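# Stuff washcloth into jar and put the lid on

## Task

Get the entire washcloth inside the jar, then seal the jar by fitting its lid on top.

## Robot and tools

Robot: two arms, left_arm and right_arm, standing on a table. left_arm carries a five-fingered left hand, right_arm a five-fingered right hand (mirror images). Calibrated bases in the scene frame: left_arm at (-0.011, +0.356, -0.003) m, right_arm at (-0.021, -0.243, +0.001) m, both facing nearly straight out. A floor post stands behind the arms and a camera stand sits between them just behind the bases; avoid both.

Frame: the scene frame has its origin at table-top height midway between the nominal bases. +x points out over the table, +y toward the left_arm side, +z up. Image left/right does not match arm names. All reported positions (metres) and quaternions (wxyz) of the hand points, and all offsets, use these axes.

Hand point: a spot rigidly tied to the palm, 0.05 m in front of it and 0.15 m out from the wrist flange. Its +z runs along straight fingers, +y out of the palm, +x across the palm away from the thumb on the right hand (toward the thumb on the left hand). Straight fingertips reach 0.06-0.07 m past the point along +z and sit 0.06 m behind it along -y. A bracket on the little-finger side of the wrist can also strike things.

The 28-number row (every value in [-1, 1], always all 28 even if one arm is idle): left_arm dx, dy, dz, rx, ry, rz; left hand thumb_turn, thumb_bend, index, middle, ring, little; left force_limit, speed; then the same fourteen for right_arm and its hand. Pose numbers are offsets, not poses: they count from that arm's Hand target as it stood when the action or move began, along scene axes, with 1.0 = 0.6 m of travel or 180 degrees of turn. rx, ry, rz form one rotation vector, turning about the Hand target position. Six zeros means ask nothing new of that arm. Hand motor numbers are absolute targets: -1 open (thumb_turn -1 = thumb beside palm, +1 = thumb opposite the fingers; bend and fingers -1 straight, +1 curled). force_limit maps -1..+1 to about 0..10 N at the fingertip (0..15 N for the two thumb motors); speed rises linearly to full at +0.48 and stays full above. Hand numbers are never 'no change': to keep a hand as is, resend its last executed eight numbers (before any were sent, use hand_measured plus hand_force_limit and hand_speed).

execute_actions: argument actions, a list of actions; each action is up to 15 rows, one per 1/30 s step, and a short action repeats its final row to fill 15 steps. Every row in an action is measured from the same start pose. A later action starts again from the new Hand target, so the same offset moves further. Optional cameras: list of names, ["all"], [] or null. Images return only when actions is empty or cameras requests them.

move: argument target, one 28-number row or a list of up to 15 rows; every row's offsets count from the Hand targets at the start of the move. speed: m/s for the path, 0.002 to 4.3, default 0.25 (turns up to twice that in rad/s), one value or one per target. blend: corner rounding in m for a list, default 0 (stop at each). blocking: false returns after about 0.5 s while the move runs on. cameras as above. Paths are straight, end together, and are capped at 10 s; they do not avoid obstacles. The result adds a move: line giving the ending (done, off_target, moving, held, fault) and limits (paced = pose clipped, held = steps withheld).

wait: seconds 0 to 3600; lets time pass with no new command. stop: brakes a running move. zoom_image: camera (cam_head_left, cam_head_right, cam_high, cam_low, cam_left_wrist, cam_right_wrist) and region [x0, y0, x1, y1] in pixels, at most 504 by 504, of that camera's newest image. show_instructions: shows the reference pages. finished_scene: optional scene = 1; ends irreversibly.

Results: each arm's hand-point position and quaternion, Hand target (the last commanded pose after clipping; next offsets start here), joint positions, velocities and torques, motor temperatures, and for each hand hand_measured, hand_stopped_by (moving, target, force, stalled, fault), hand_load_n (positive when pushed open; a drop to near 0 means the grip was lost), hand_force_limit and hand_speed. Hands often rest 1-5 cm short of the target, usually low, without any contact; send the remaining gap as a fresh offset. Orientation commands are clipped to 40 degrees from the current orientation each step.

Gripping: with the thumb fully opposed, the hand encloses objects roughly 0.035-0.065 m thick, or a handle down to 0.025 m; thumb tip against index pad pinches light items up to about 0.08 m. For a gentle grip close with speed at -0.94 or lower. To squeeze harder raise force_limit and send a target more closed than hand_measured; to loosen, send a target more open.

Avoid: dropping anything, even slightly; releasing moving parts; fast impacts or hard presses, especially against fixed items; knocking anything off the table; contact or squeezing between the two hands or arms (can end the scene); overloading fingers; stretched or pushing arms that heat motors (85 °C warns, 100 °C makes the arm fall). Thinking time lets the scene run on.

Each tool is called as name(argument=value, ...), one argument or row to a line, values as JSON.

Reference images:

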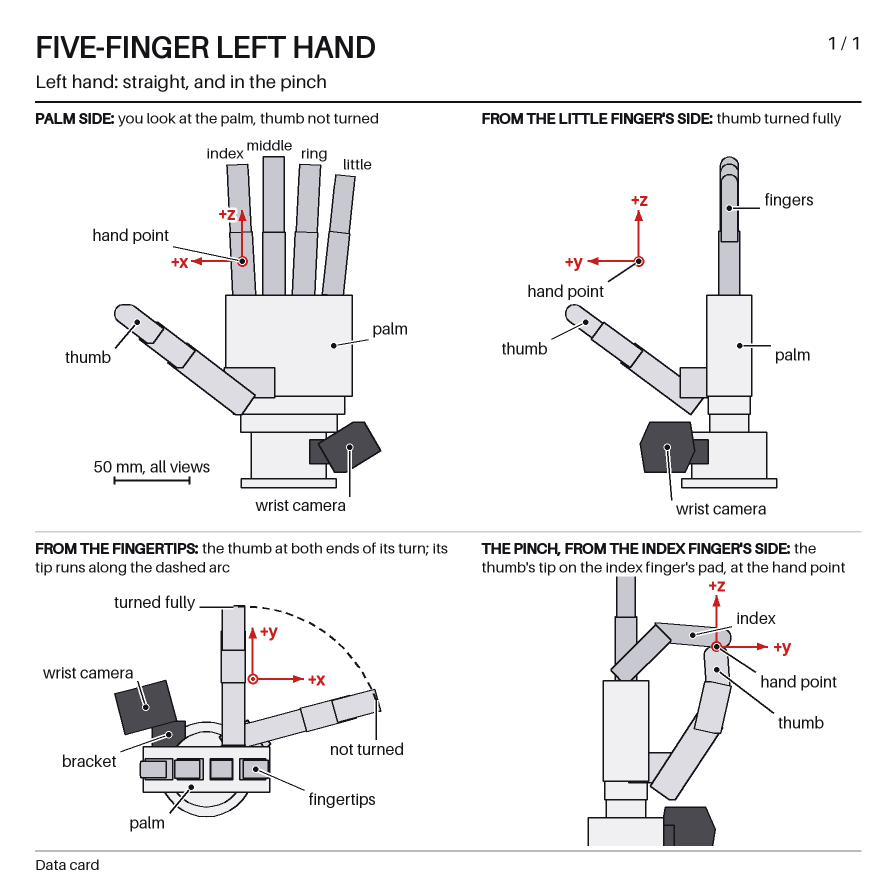

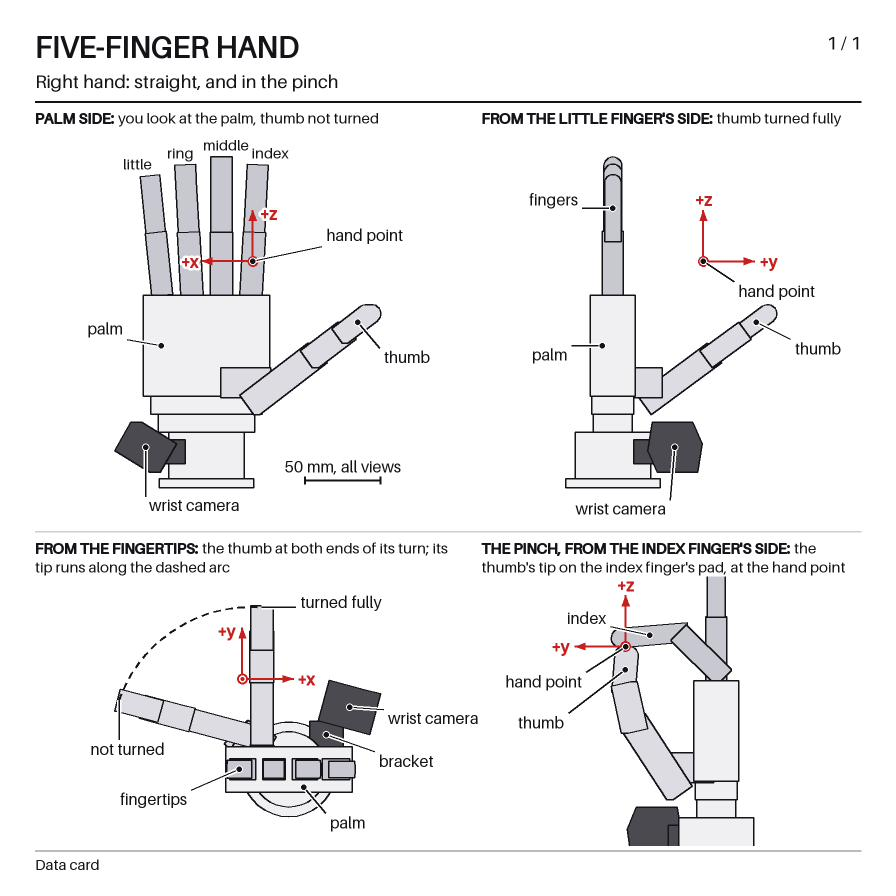

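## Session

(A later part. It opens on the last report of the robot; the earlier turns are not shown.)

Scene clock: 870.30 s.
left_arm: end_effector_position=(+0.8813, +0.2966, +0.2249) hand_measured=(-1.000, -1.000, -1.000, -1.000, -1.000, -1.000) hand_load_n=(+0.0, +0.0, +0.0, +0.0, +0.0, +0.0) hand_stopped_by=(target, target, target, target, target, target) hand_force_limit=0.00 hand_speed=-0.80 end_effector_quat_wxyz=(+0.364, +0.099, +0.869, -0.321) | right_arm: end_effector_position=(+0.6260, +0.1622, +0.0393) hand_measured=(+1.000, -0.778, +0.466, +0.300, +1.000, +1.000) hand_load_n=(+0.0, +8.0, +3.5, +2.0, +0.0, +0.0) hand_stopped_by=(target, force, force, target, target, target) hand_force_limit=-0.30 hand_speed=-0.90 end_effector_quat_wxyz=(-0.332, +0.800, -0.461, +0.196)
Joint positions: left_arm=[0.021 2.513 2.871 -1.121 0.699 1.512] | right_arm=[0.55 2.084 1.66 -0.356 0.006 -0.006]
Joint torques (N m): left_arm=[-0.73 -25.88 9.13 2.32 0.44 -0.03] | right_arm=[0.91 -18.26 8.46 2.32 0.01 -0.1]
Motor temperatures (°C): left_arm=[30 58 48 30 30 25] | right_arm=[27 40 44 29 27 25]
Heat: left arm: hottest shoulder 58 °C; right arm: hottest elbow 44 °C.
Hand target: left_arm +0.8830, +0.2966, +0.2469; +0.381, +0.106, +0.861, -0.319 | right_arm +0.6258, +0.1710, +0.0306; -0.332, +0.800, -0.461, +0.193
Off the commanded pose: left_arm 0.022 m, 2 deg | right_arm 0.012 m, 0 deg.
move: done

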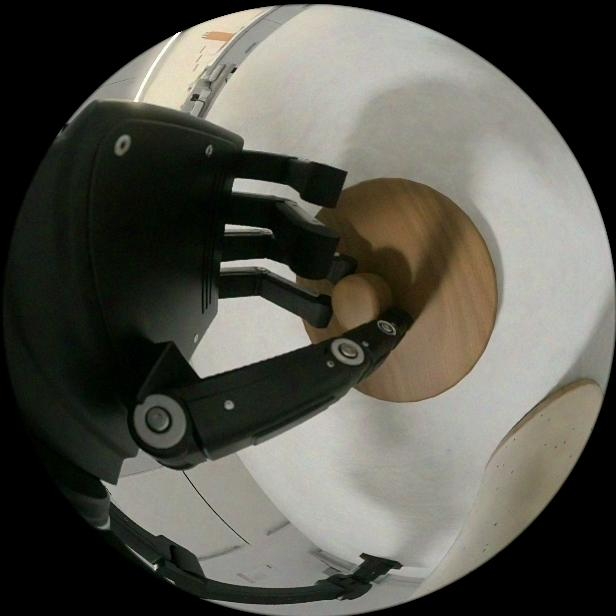

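move(
  target=[0,0,0,0,0,0,-1,-1,-1,-1,-1,-1,0,-0.8,0,-0.006,0.1,0,0,0,1,0.1,0.5,0.3,1,1,-0.3,-0.9],
  speed=0.06,
  cameras=["cam_right_wrist","cam_high","cam_low","cam_head_left"],
)

zoom_image(
  camera="cam_high",
  region=[400, 100, 540, 240],
)

zoom_image(
  camera="cam_low",
  region=[350, 220, 470, 340],
)

Scene clock: 879.77 s.
left_arm: end_effector_position=(+0.8813, +0.2966, +0.2249) hand_measured=(-1.000, -1.000, -1.000, -1.000, -1.000, -1.000) hand_load_n=(+0.0, +0.0, +0.0, +0.0, +0.0, +0.0) hand_stopped_by=(target, target, target, target, target, target) hand_force_limit=0.00 hand_speed=-0.80 end_effector_quat_wxyz=(+0.364, +0.099, +0.869, -0.321) | right_arm: end_effector_position=(+0.6075, +0.1517, +0.0393) hand_measured=(+1.000, -0.780, +0.466, +0.300, +1.000, +1.000) hand_load_n=(+0.0, +7.5, +1.0, +3.5, +0.0, +0.0) hand_stopped_by=(target, force, force, target, target, target) hand_force_limit=-0.30 hand_speed=-0.90 end_effector_quat_wxyz=(-0.298, +0.813, -0.468, +0.176)
Joint positions: left_arm=[0.021 2.513 2.871 -1.121 0.699 1.512] | right_arm=[0.55 2.068 1.667 -0.463 0.005 -0.006]
Joint torques (N m): left_arm=[0.56 -24.7 9.07 2.18 0.42 0.05] | right_arm=[0.44 -22.95 11.75 1.61 -0.11 -0.12]
Motor temperatures (°C): left_arm=[29 58 48 30 30 25] | right_arm=[27 40 44 28 27 25]
Heat: left arm: hottest shoulder 58 °C; right arm: hottest elbow 44 °C.
Hand target: left_arm +0.8830, +0.2966, +0.2469; +0.381, +0.106, +0.861, -0.319 | right_arm +0.6259, +0.1674, +0.0906; -0.332, +0.800, -0.461, +0.193
Off the commanded pose: left_arm 0.022 m, 2 deg | right_arm 0.057 m, 5 deg.
move: off_target (right_arm)
Images, in order (width x height): cam_head_left 896x504, cam_high 896x504, cam_low 896x504, cam_right_wrist 616x616.

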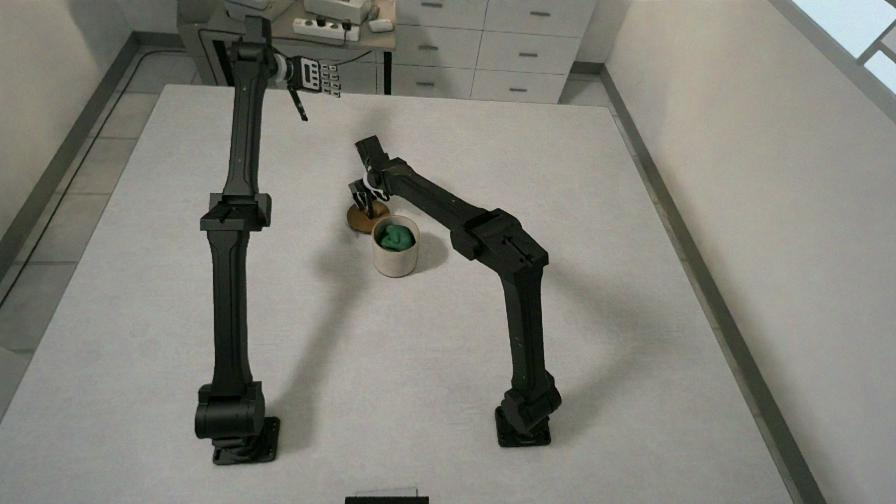

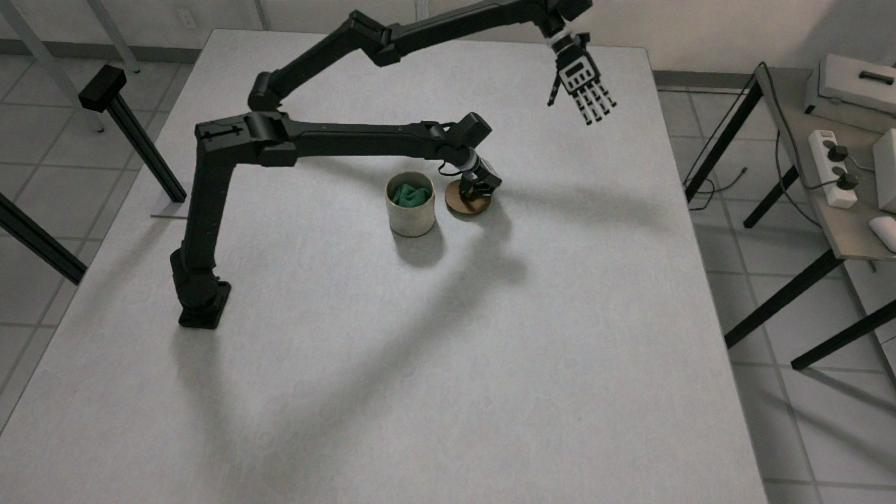

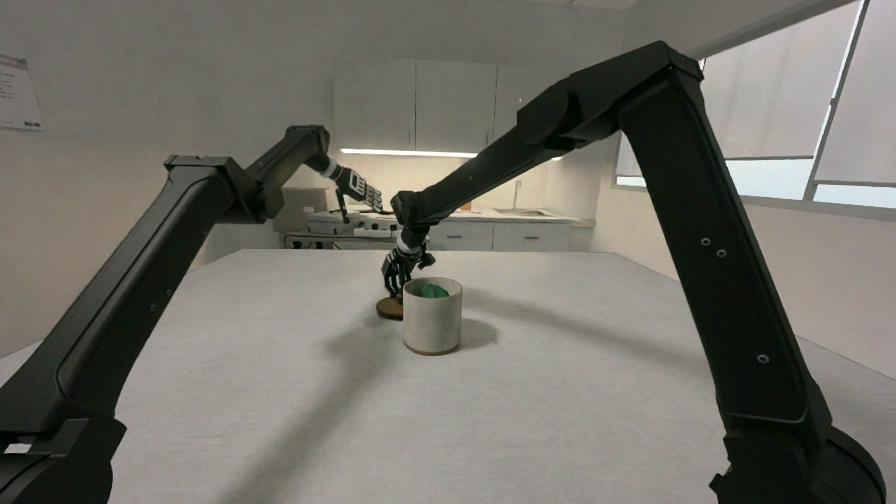

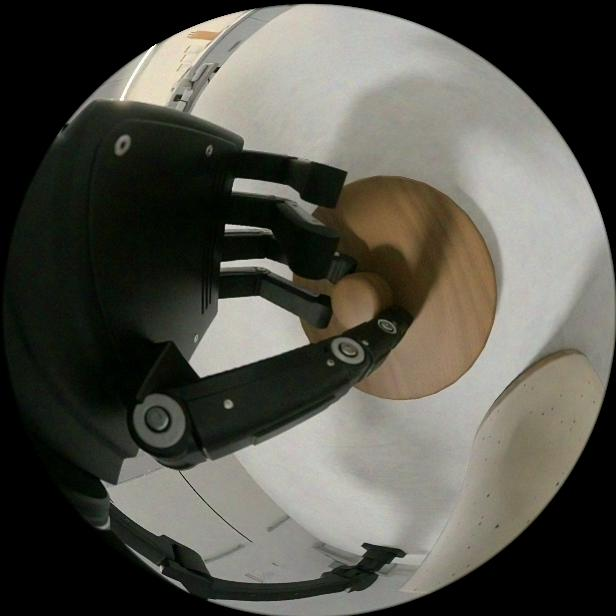

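Scaled by 3.600 from the camera's image (finer frame: 1280x720).

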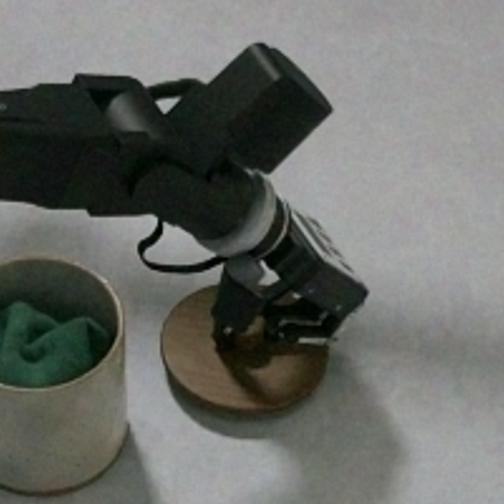

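Scaled by 4.200 from the camera's image (finer frame: 1280x720).

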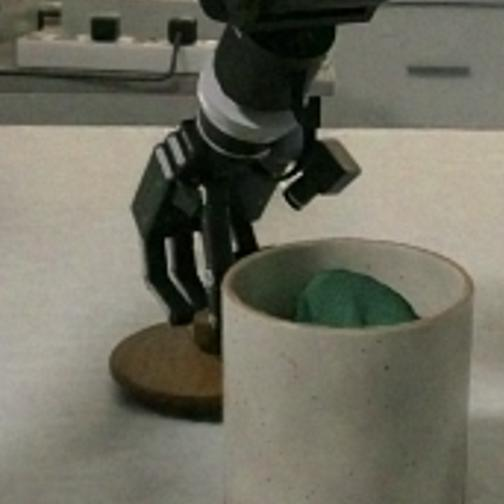

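move(
  target=[0,0,0,0,0,0,-1,-1,-1,-1,-1,-1,0,-0.8,-0.01,-0.006,0.05,0,0,0,1,0.1,0.5,0.3,1,1,-0.3,-0.9],
  speed=0.06,
  cameras=["cam_right_wrist","cam_low"],
)

zoom_image(
  camera="cam_low",
  region=[350, 220, 470, 340],
)

Scene clock: 900.77 s.
left_arm: end_effector_position=(+0.8813, +0.2966, +0.2249) hand_measured=(-1.000, -1.000, -1.000, -1.000, -1.000, -1.000) hand_load_n=(+0.0, +0.0, +0.0, +0.0, +0.0, +0.0) hand_stopped_by=(target, target, target, target, target, target) hand_force_limit=0.00 hand_speed=-0.80 end_effector_quat_wxyz=(+0.364, +0.099, +0.869, -0.321) | right_arm: end_effector_position=(+0.6024, +0.1488, +0.0710) hand_measured=(+1.000, -0.780, +0.466, +0.300, +1.000, +1.000) hand_load_n=(+0.0, +7.0, +0.5, +4.5, +0.0, +0.0) hand_stopped_by=(target, force, force, target, target, target) hand_force_limit=-0.30 hand_speed=-0.90 end_effector_quat_wxyz=(-0.298, +0.813, -0.468, +0.176)
Joint positions: left_arm=[0.021 2.513 2.871 -1.121 0.699 1.512] | right_arm=[0.55 2.022 1.679 -0.521 0.005 -0.006]
Joint torques (N m): left_arm=[0.62 -24.64 8.88 2.35 0.41 0.04] | right_arm=[0.38 -22.12 12.07 1.68 -0.11 -0.12]
Motor temperatures (°C): left_arm=[29 59 48 30 30 25] | right_arm=[27 39 47 28 27 25]
Heat: left arm: hottest shoulder 59 °C; right arm: hottest elbow 47 °C.
Hand target: left_arm +0.8830, +0.2966, +0.2469; +0.381, +0.106, +0.861, -0.319 | right_arm +0.6198, +0.1637, +0.1205; -0.332, +0.800, -0.461, +0.193
Off the commanded pose: left_arm 0.022 m, 2 deg | right_arm 0.055 m, 5 deg.
move: off_target (right_arm)
Images, in order (width x height): cam_low 896x504, cam_right_wrist 616x616.

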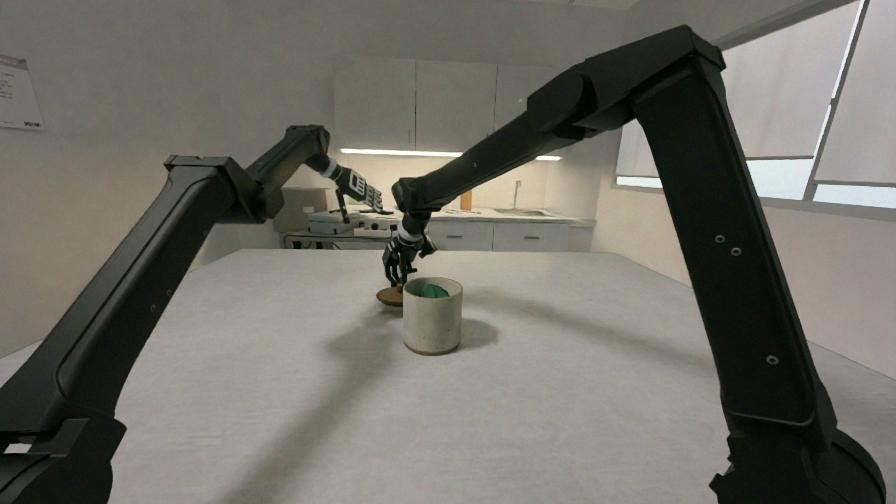

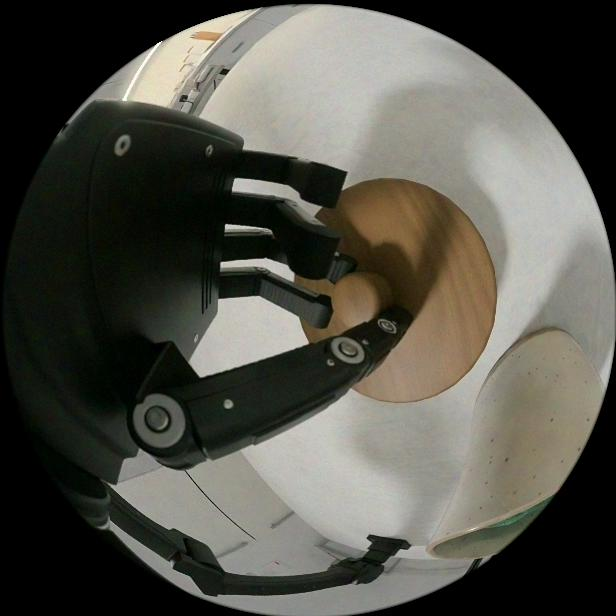

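Scaled by 4.200 from the camera's image (finer frame: 1280x720).

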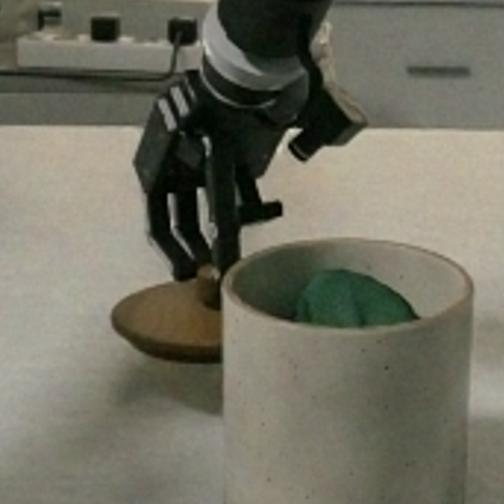

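move(
  target=[0,0,0,0,0,0,-1,-1,-1,-1,-1,-1,0,-0.8,0.0,0.0,0.22,0,0,0,1,0.1,0.5,0.3,1,1,-0.3,-0.9],
  speed=0.08,
  cameras=["cam_right_wrist","cam_low","cam_high","cam_head_left"],
)

zoom_image(
  camera="cam_low",
  region=[340, 160, 480, 300],
)

zoom_image(
  camera="cam_high",
  region=[400, 60, 560, 220],
)

Scene clock: 911.83 s.
left_arm: end_effector_position=(+0.8813, +0.2966, +0.2249) hand_measured=(-1.000, -1.000, -1.000, -1.000, -1.000, -1.000) hand_load_n=(+0.0, +0.0, +0.0, +0.0, +0.0, +0.0) hand_stopped_by=(target, target, target, target, target, target) hand_force_limit=0.00 hand_speed=-0.80 end_effector_quat_wxyz=(+0.364, +0.099, +0.869, -0.321) | right_arm: end_effector_position=(+0.6103, +0.1534, +0.2007) hand_measured=(+1.000, -0.780, +0.466, +0.300, +1.000, +1.000) hand_load_n=(+0.0, +7.0, +0.5, +4.0, +0.0, +0.0) hand_stopped_by=(target, force, force, target, target, target) hand_force_limit=-0.30 hand_speed=-0.90 end_effector_quat_wxyz=(-0.297, +0.813, -0.468, +0.176)
Joint positions: left_arm=[0.021 2.513 2.871 -1.121 0.699 1.512] | right_arm=[0.55 1.983 1.964 -0.848 0.005 -0.006]
Joint torques (N m): left_arm=[0.21 -25.35 9.02 2.21 0.37 0.02] | right_arm=[0.32 -22.01 12.83 1.57 -0.11 -0.13]
Motor temperatures (°C): left_arm=[29 59 48 30 30 25] | right_arm=[27 39 47 28 27 25]
Heat: left arm: hottest shoulder 59 °C; right arm: hottest elbow 47 °C.
Hand target: left_arm +0.8830, +0.2966, +0.2469; +0.381, +0.106, +0.861, -0.319 | right_arm +0.6199, +0.1638, +0.2527; -0.332, +0.800, -0.461, +0.193
Off the commanded pose: left_arm 0.022 m, 2 deg | right_arm 0.054 m, 5 deg.
move: off_target (right_arm)
Images, in order (width x height): cam_head_left 896x504, cam_high 896x504, cam_low 896x504, cam_right_wrist 616x616.

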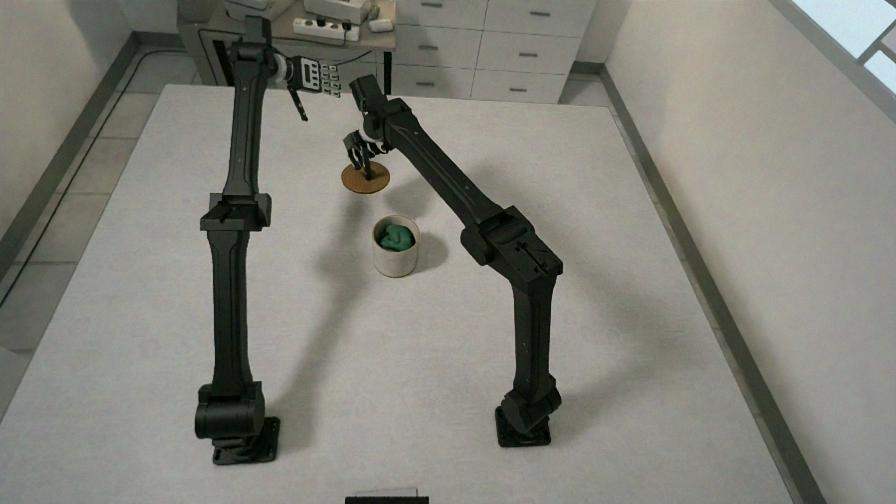

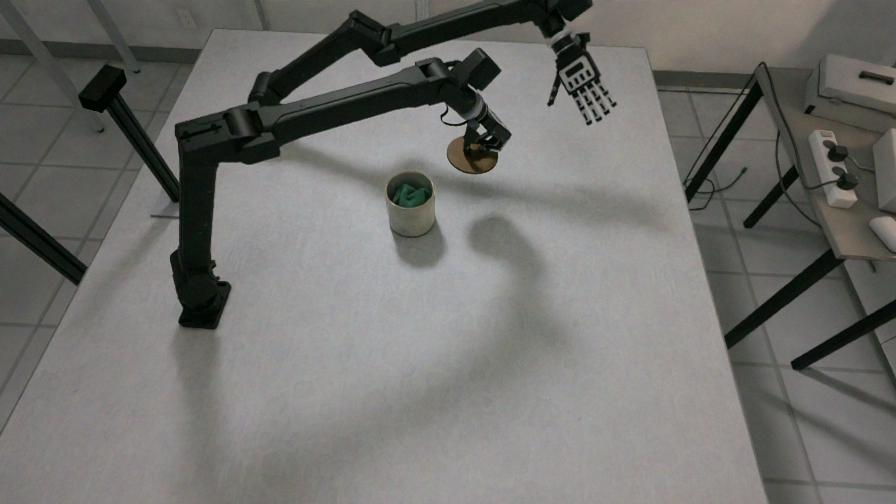

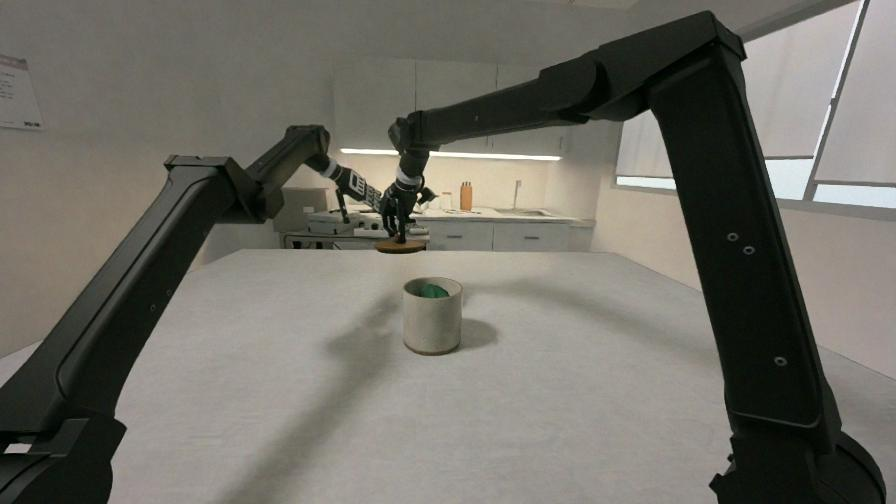

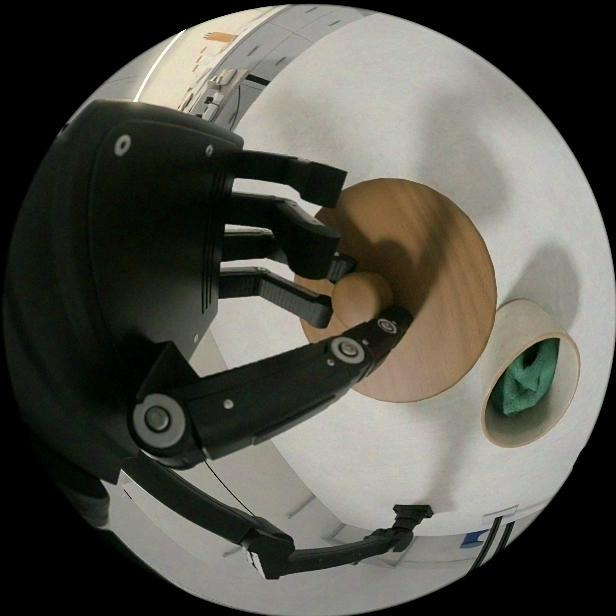

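Scaled by 3.600 from the camera's image (finer frame: 1280x720).

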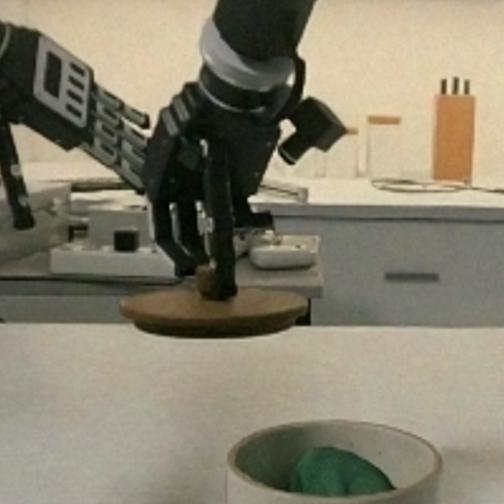

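Scaled by 3.150 from the camera's image (finer frame: 1280x720).

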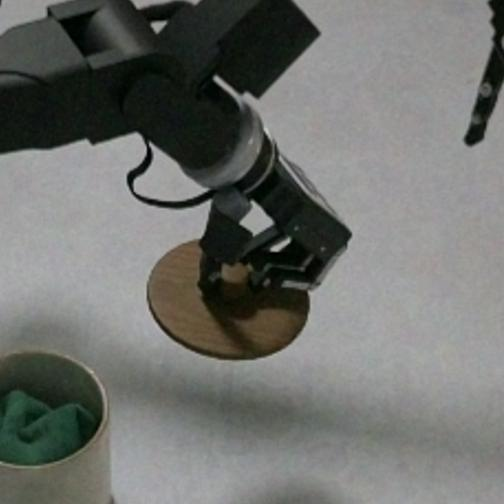

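zoom_image(
  camera="cam_low",
  region=[365, 220, 435, 260],
)

Scaled by 7.200 from the camera's image (finer frame: 1280x720).

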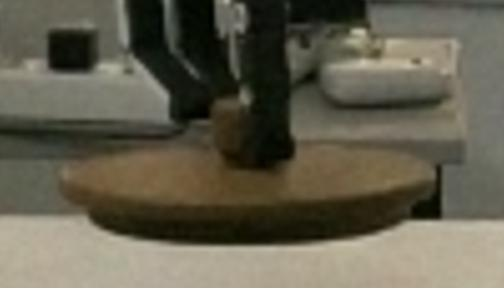

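move(
  target=[0,0,0,0,0,0,-1,-1,-1,-1,-1,-1,0,-0.8,-0.17,-0.085,0.015,0,0,0,1,0.1,0.5,0.3,1,1,-0.3,-0.9],
  speed=0.08,
  cameras=["cam_right_wrist","cam_low","cam_high","cam_head_left"],
)

zoom_image(
  camera="cam_low",
  region=[360, 180, 480, 300],
)

Scene clock: 940.87 s.
left_arm: end_effector_position=(+0.8813, +0.2966, +0.2249) hand_measured=(-1.000, -1.000, -1.000, -1.000, -1.000, -1.000) hand_load_n=(+0.0, +0.0, +0.0, +0.0, +0.0, +0.0) hand_stopped_by=(target, target, target, target, target, target) hand_force_limit=0.00 hand_speed=-0.80 end_effector_quat_wxyz=(+0.364, +0.099, +0.869, -0.321) | right_arm: end_effector_position=(+0.5196, +0.1061, +0.2424) hand_measured=(+1.000, -0.780, +0.466, +0.300, +1.000, +1.000) hand_load_n=(+0.0, +7.0, +0.5, +4.0, +0.0, +0.0) hand_stopped_by=(target, force, force, target, target, target) hand_force_limit=-0.30 hand_speed=-0.90 end_effector_quat_wxyz=(-0.311, +0.809, -0.464, +0.185)
Joint positions: left_arm=[0.021 2.513 2.871 -1.121 0.699 1.512] | right_arm=[0.558 1.666 1.612 -0.777 0.01 -0.004]
Joint torques (N m): left_arm=[-0.21 -24.35 8.81 2.3 0.41 0.03] | right_arm=[0.85 -17.67 8.08 2.91 0.03 -0.07]
Motor temperatures (°C): left_arm=[29 59 48 30 30 25] | right_arm=[27 42 48 28 27 25]
Heat: left arm: hottest shoulder 59 °C; right arm: hottest elbow 48 °C.
Hand target: left_arm +0.8830, +0.2966, +0.2469; +0.381, +0.106, +0.861, -0.319 | right_arm +0.5177, +0.1128, +0.2616; -0.332, +0.800, -0.461, +0.193
Off the commanded pose: left_arm 0.022 m, 2 deg | right_arm 0.020 m, 3 deg.
move: off_target (right_arm)
Images, in order (width x height): cam_head_left 896x504, cam_high 896x504, cam_low 896x504, cam_right_wrist 616x616.

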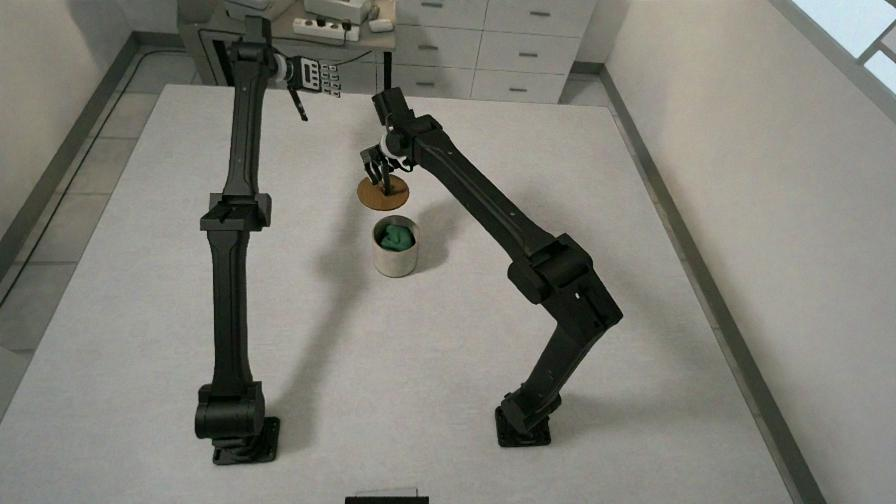

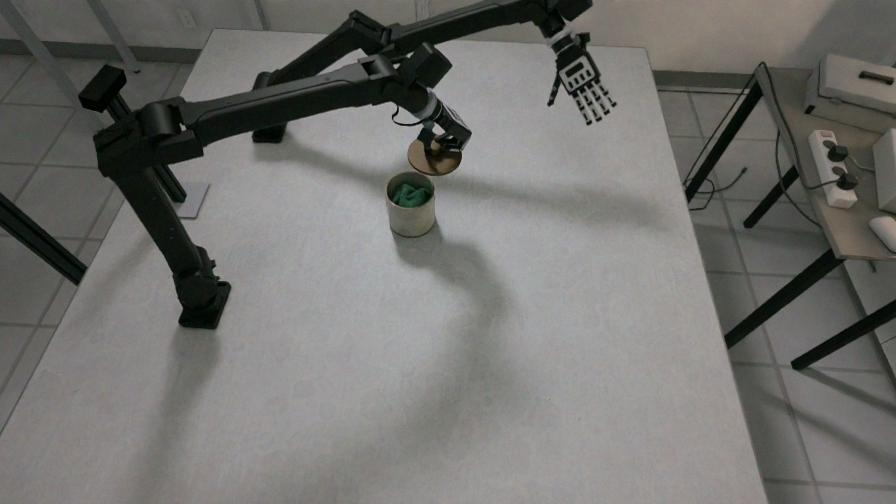

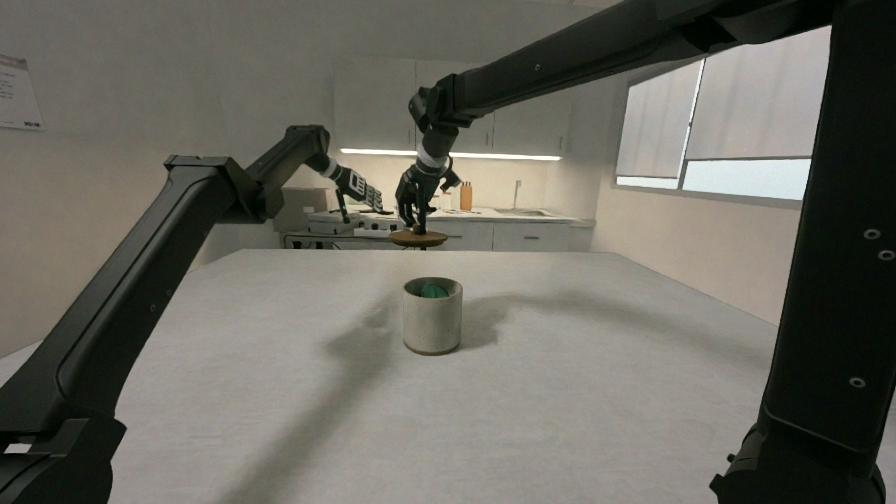

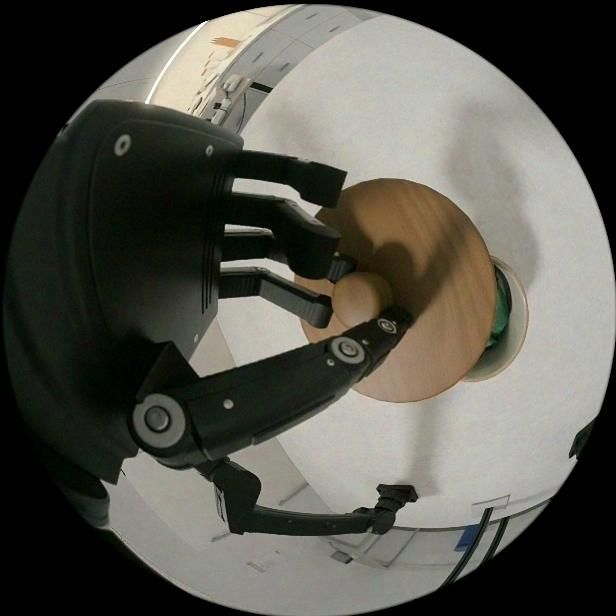

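Scaled by 4.200 from the camera's image (finer frame: 1280x720).

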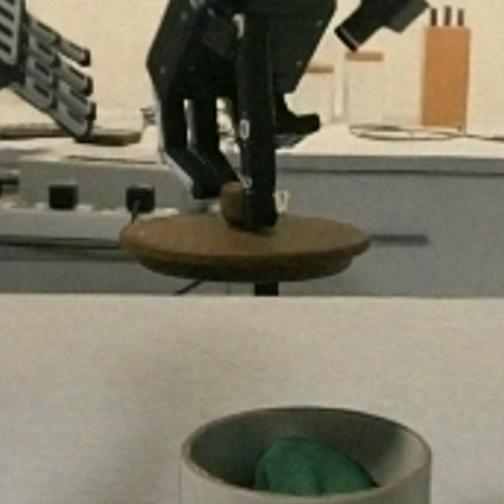

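move(
  target=[0,0,0,0,0,0,-1,-1,-1,-1,-1,-1,0,-0.8,-0.12,-0.06,-0.03,0,0,0,1,0.1,0.5,0.3,1,1,-0.3,-0.9],
  speed=0.08,
  cameras=["cam_right_wrist","cam_low","cam_high","cam_head_left","cam_head_right"],
)

zoom_image(
  camera="cam_low",
  region=[370, 200, 490, 320],
)

zoom_image(
  camera="cam_high",
  region=[350, 120, 470, 240],
)

zoom_image(
  camera="cam_head_left",
  region=[340, 170, 450, 280],
)

Scene clock: 950.20 s.
left_arm: end_effector_position=(+0.8813, +0.2966, +0.2249) hand_measured=(-1.000, -1.000, -1.000, -1.000, -1.000, -1.000) hand_load_n=(+0.0, +0.0, +0.0, +0.0, +0.0, +0.0) hand_stopped_by=(target, target, target, target, target, target) hand_force_limit=0.00 hand_speed=-0.80 end_effector_quat_wxyz=(+0.364, +0.099, +0.869, -0.321) | right_arm: end_effector_position=(+0.4470, +0.0704, +0.2274) hand_measured=(+1.000, -0.780, +0.466, +0.300, +1.000, +1.000) hand_load_n=(+0.0, +7.0, +0.5, +4.0, +0.5, +0.0) hand_stopped_by=(target, force, force, target, target, target) hand_force_limit=-0.30 hand_speed=-0.90 end_effector_quat_wxyz=(-0.311, +0.809, -0.462, +0.186)
Joint positions: left_arm=[0.021 2.513 2.871 -1.121 0.699 1.512] | right_arm=[0.571 1.459 1.33 -0.7 0.02 0.002]
Joint torques (N m): left_arm=[-0.26 -24.29 9.16 2.15 0.37 0.03] | right_arm=[0.91 -14.27 8.08 2.91 0.04 -0.02]
Motor temperatures (°C): left_arm=[29 59 48 30 30 25] | right_arm=[27 41 47 28 27 25]
Heat: left arm: hottest shoulder 59 °C; right arm: hottest elbow 47 °C.
Hand target: left_arm +0.8830, +0.2966, +0.2469; +0.381, +0.106, +0.861, -0.319 | right_arm +0.4459, +0.0768, +0.2437; -0.332, +0.800, -0.461, +0.193
Off the commanded pose: left_arm 0.022 m, 2 deg | right_arm 0.018 m, 3 deg.
move: off_target (right_arm)
Images, in order (width x height): cam_head_left 896x504, cam_head_right 896x504, cam_high 896x504, cam_low 896x504, cam_right_wrist 616x616.

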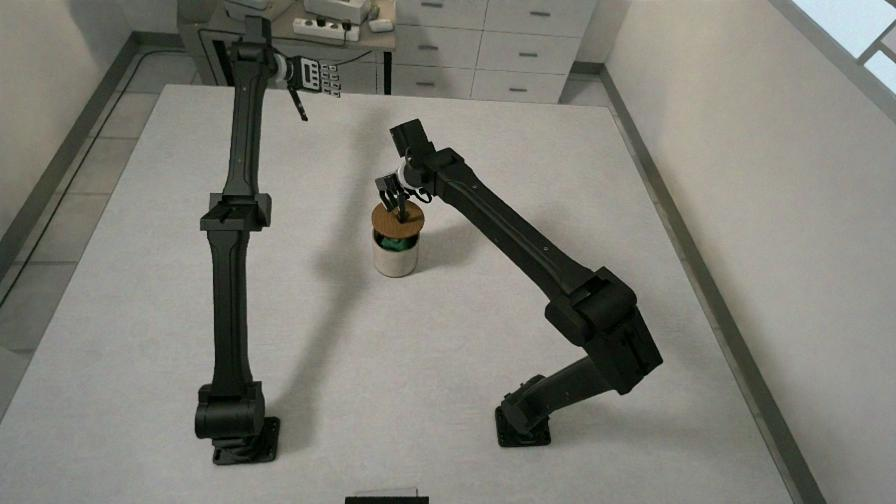

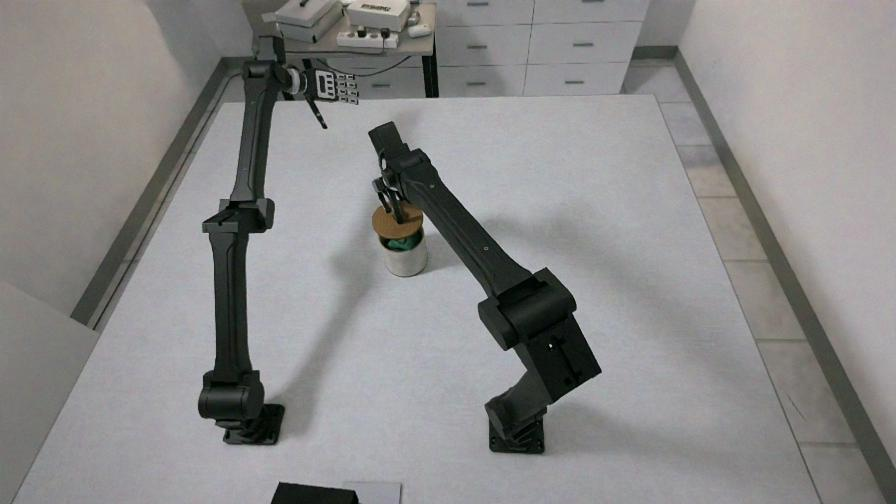

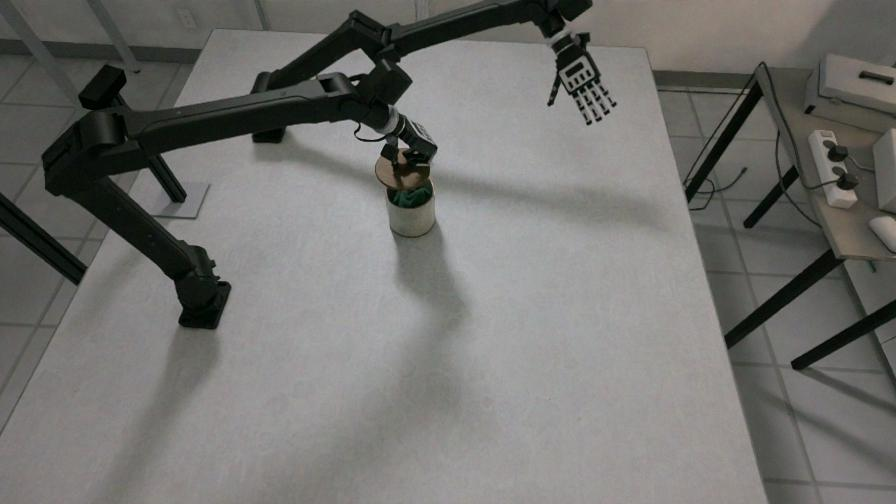

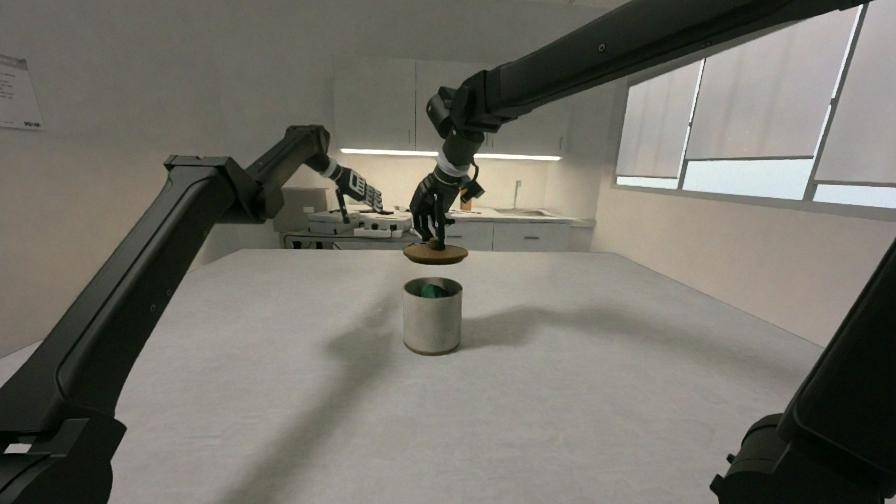

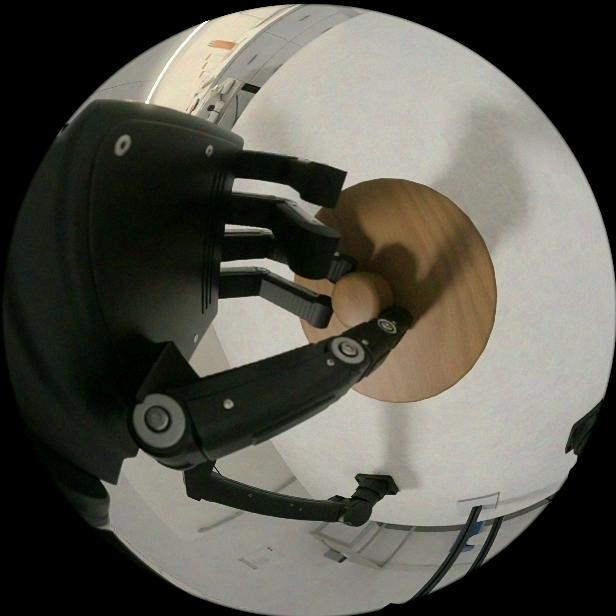

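Scaled by 4.200 from the camera's image (finer frame: 1280x720).

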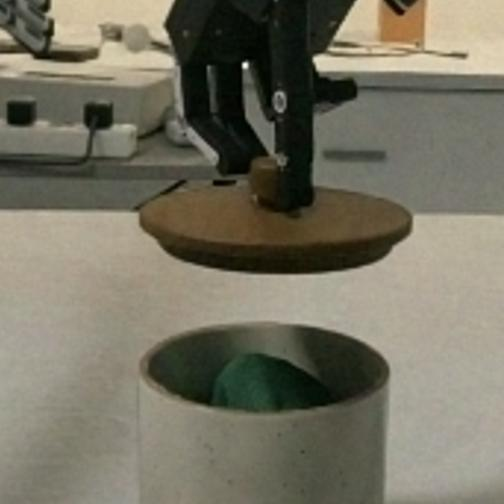

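Scaled by 4.200 from the camera's image (finer frame: 1280x720).

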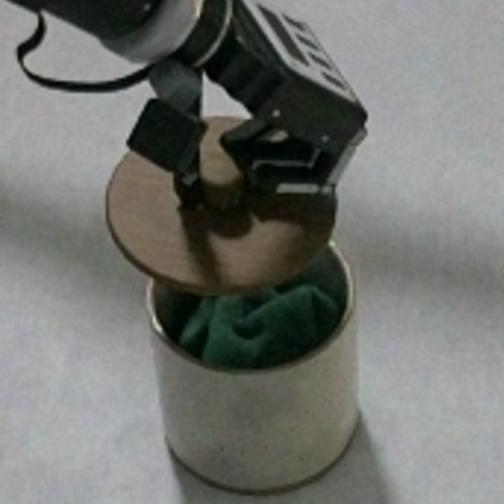

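Scaled by 4.582 from the camera's image (finer frame: 1280x720).

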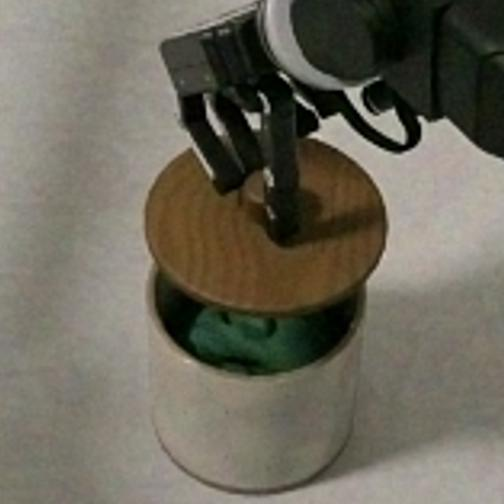

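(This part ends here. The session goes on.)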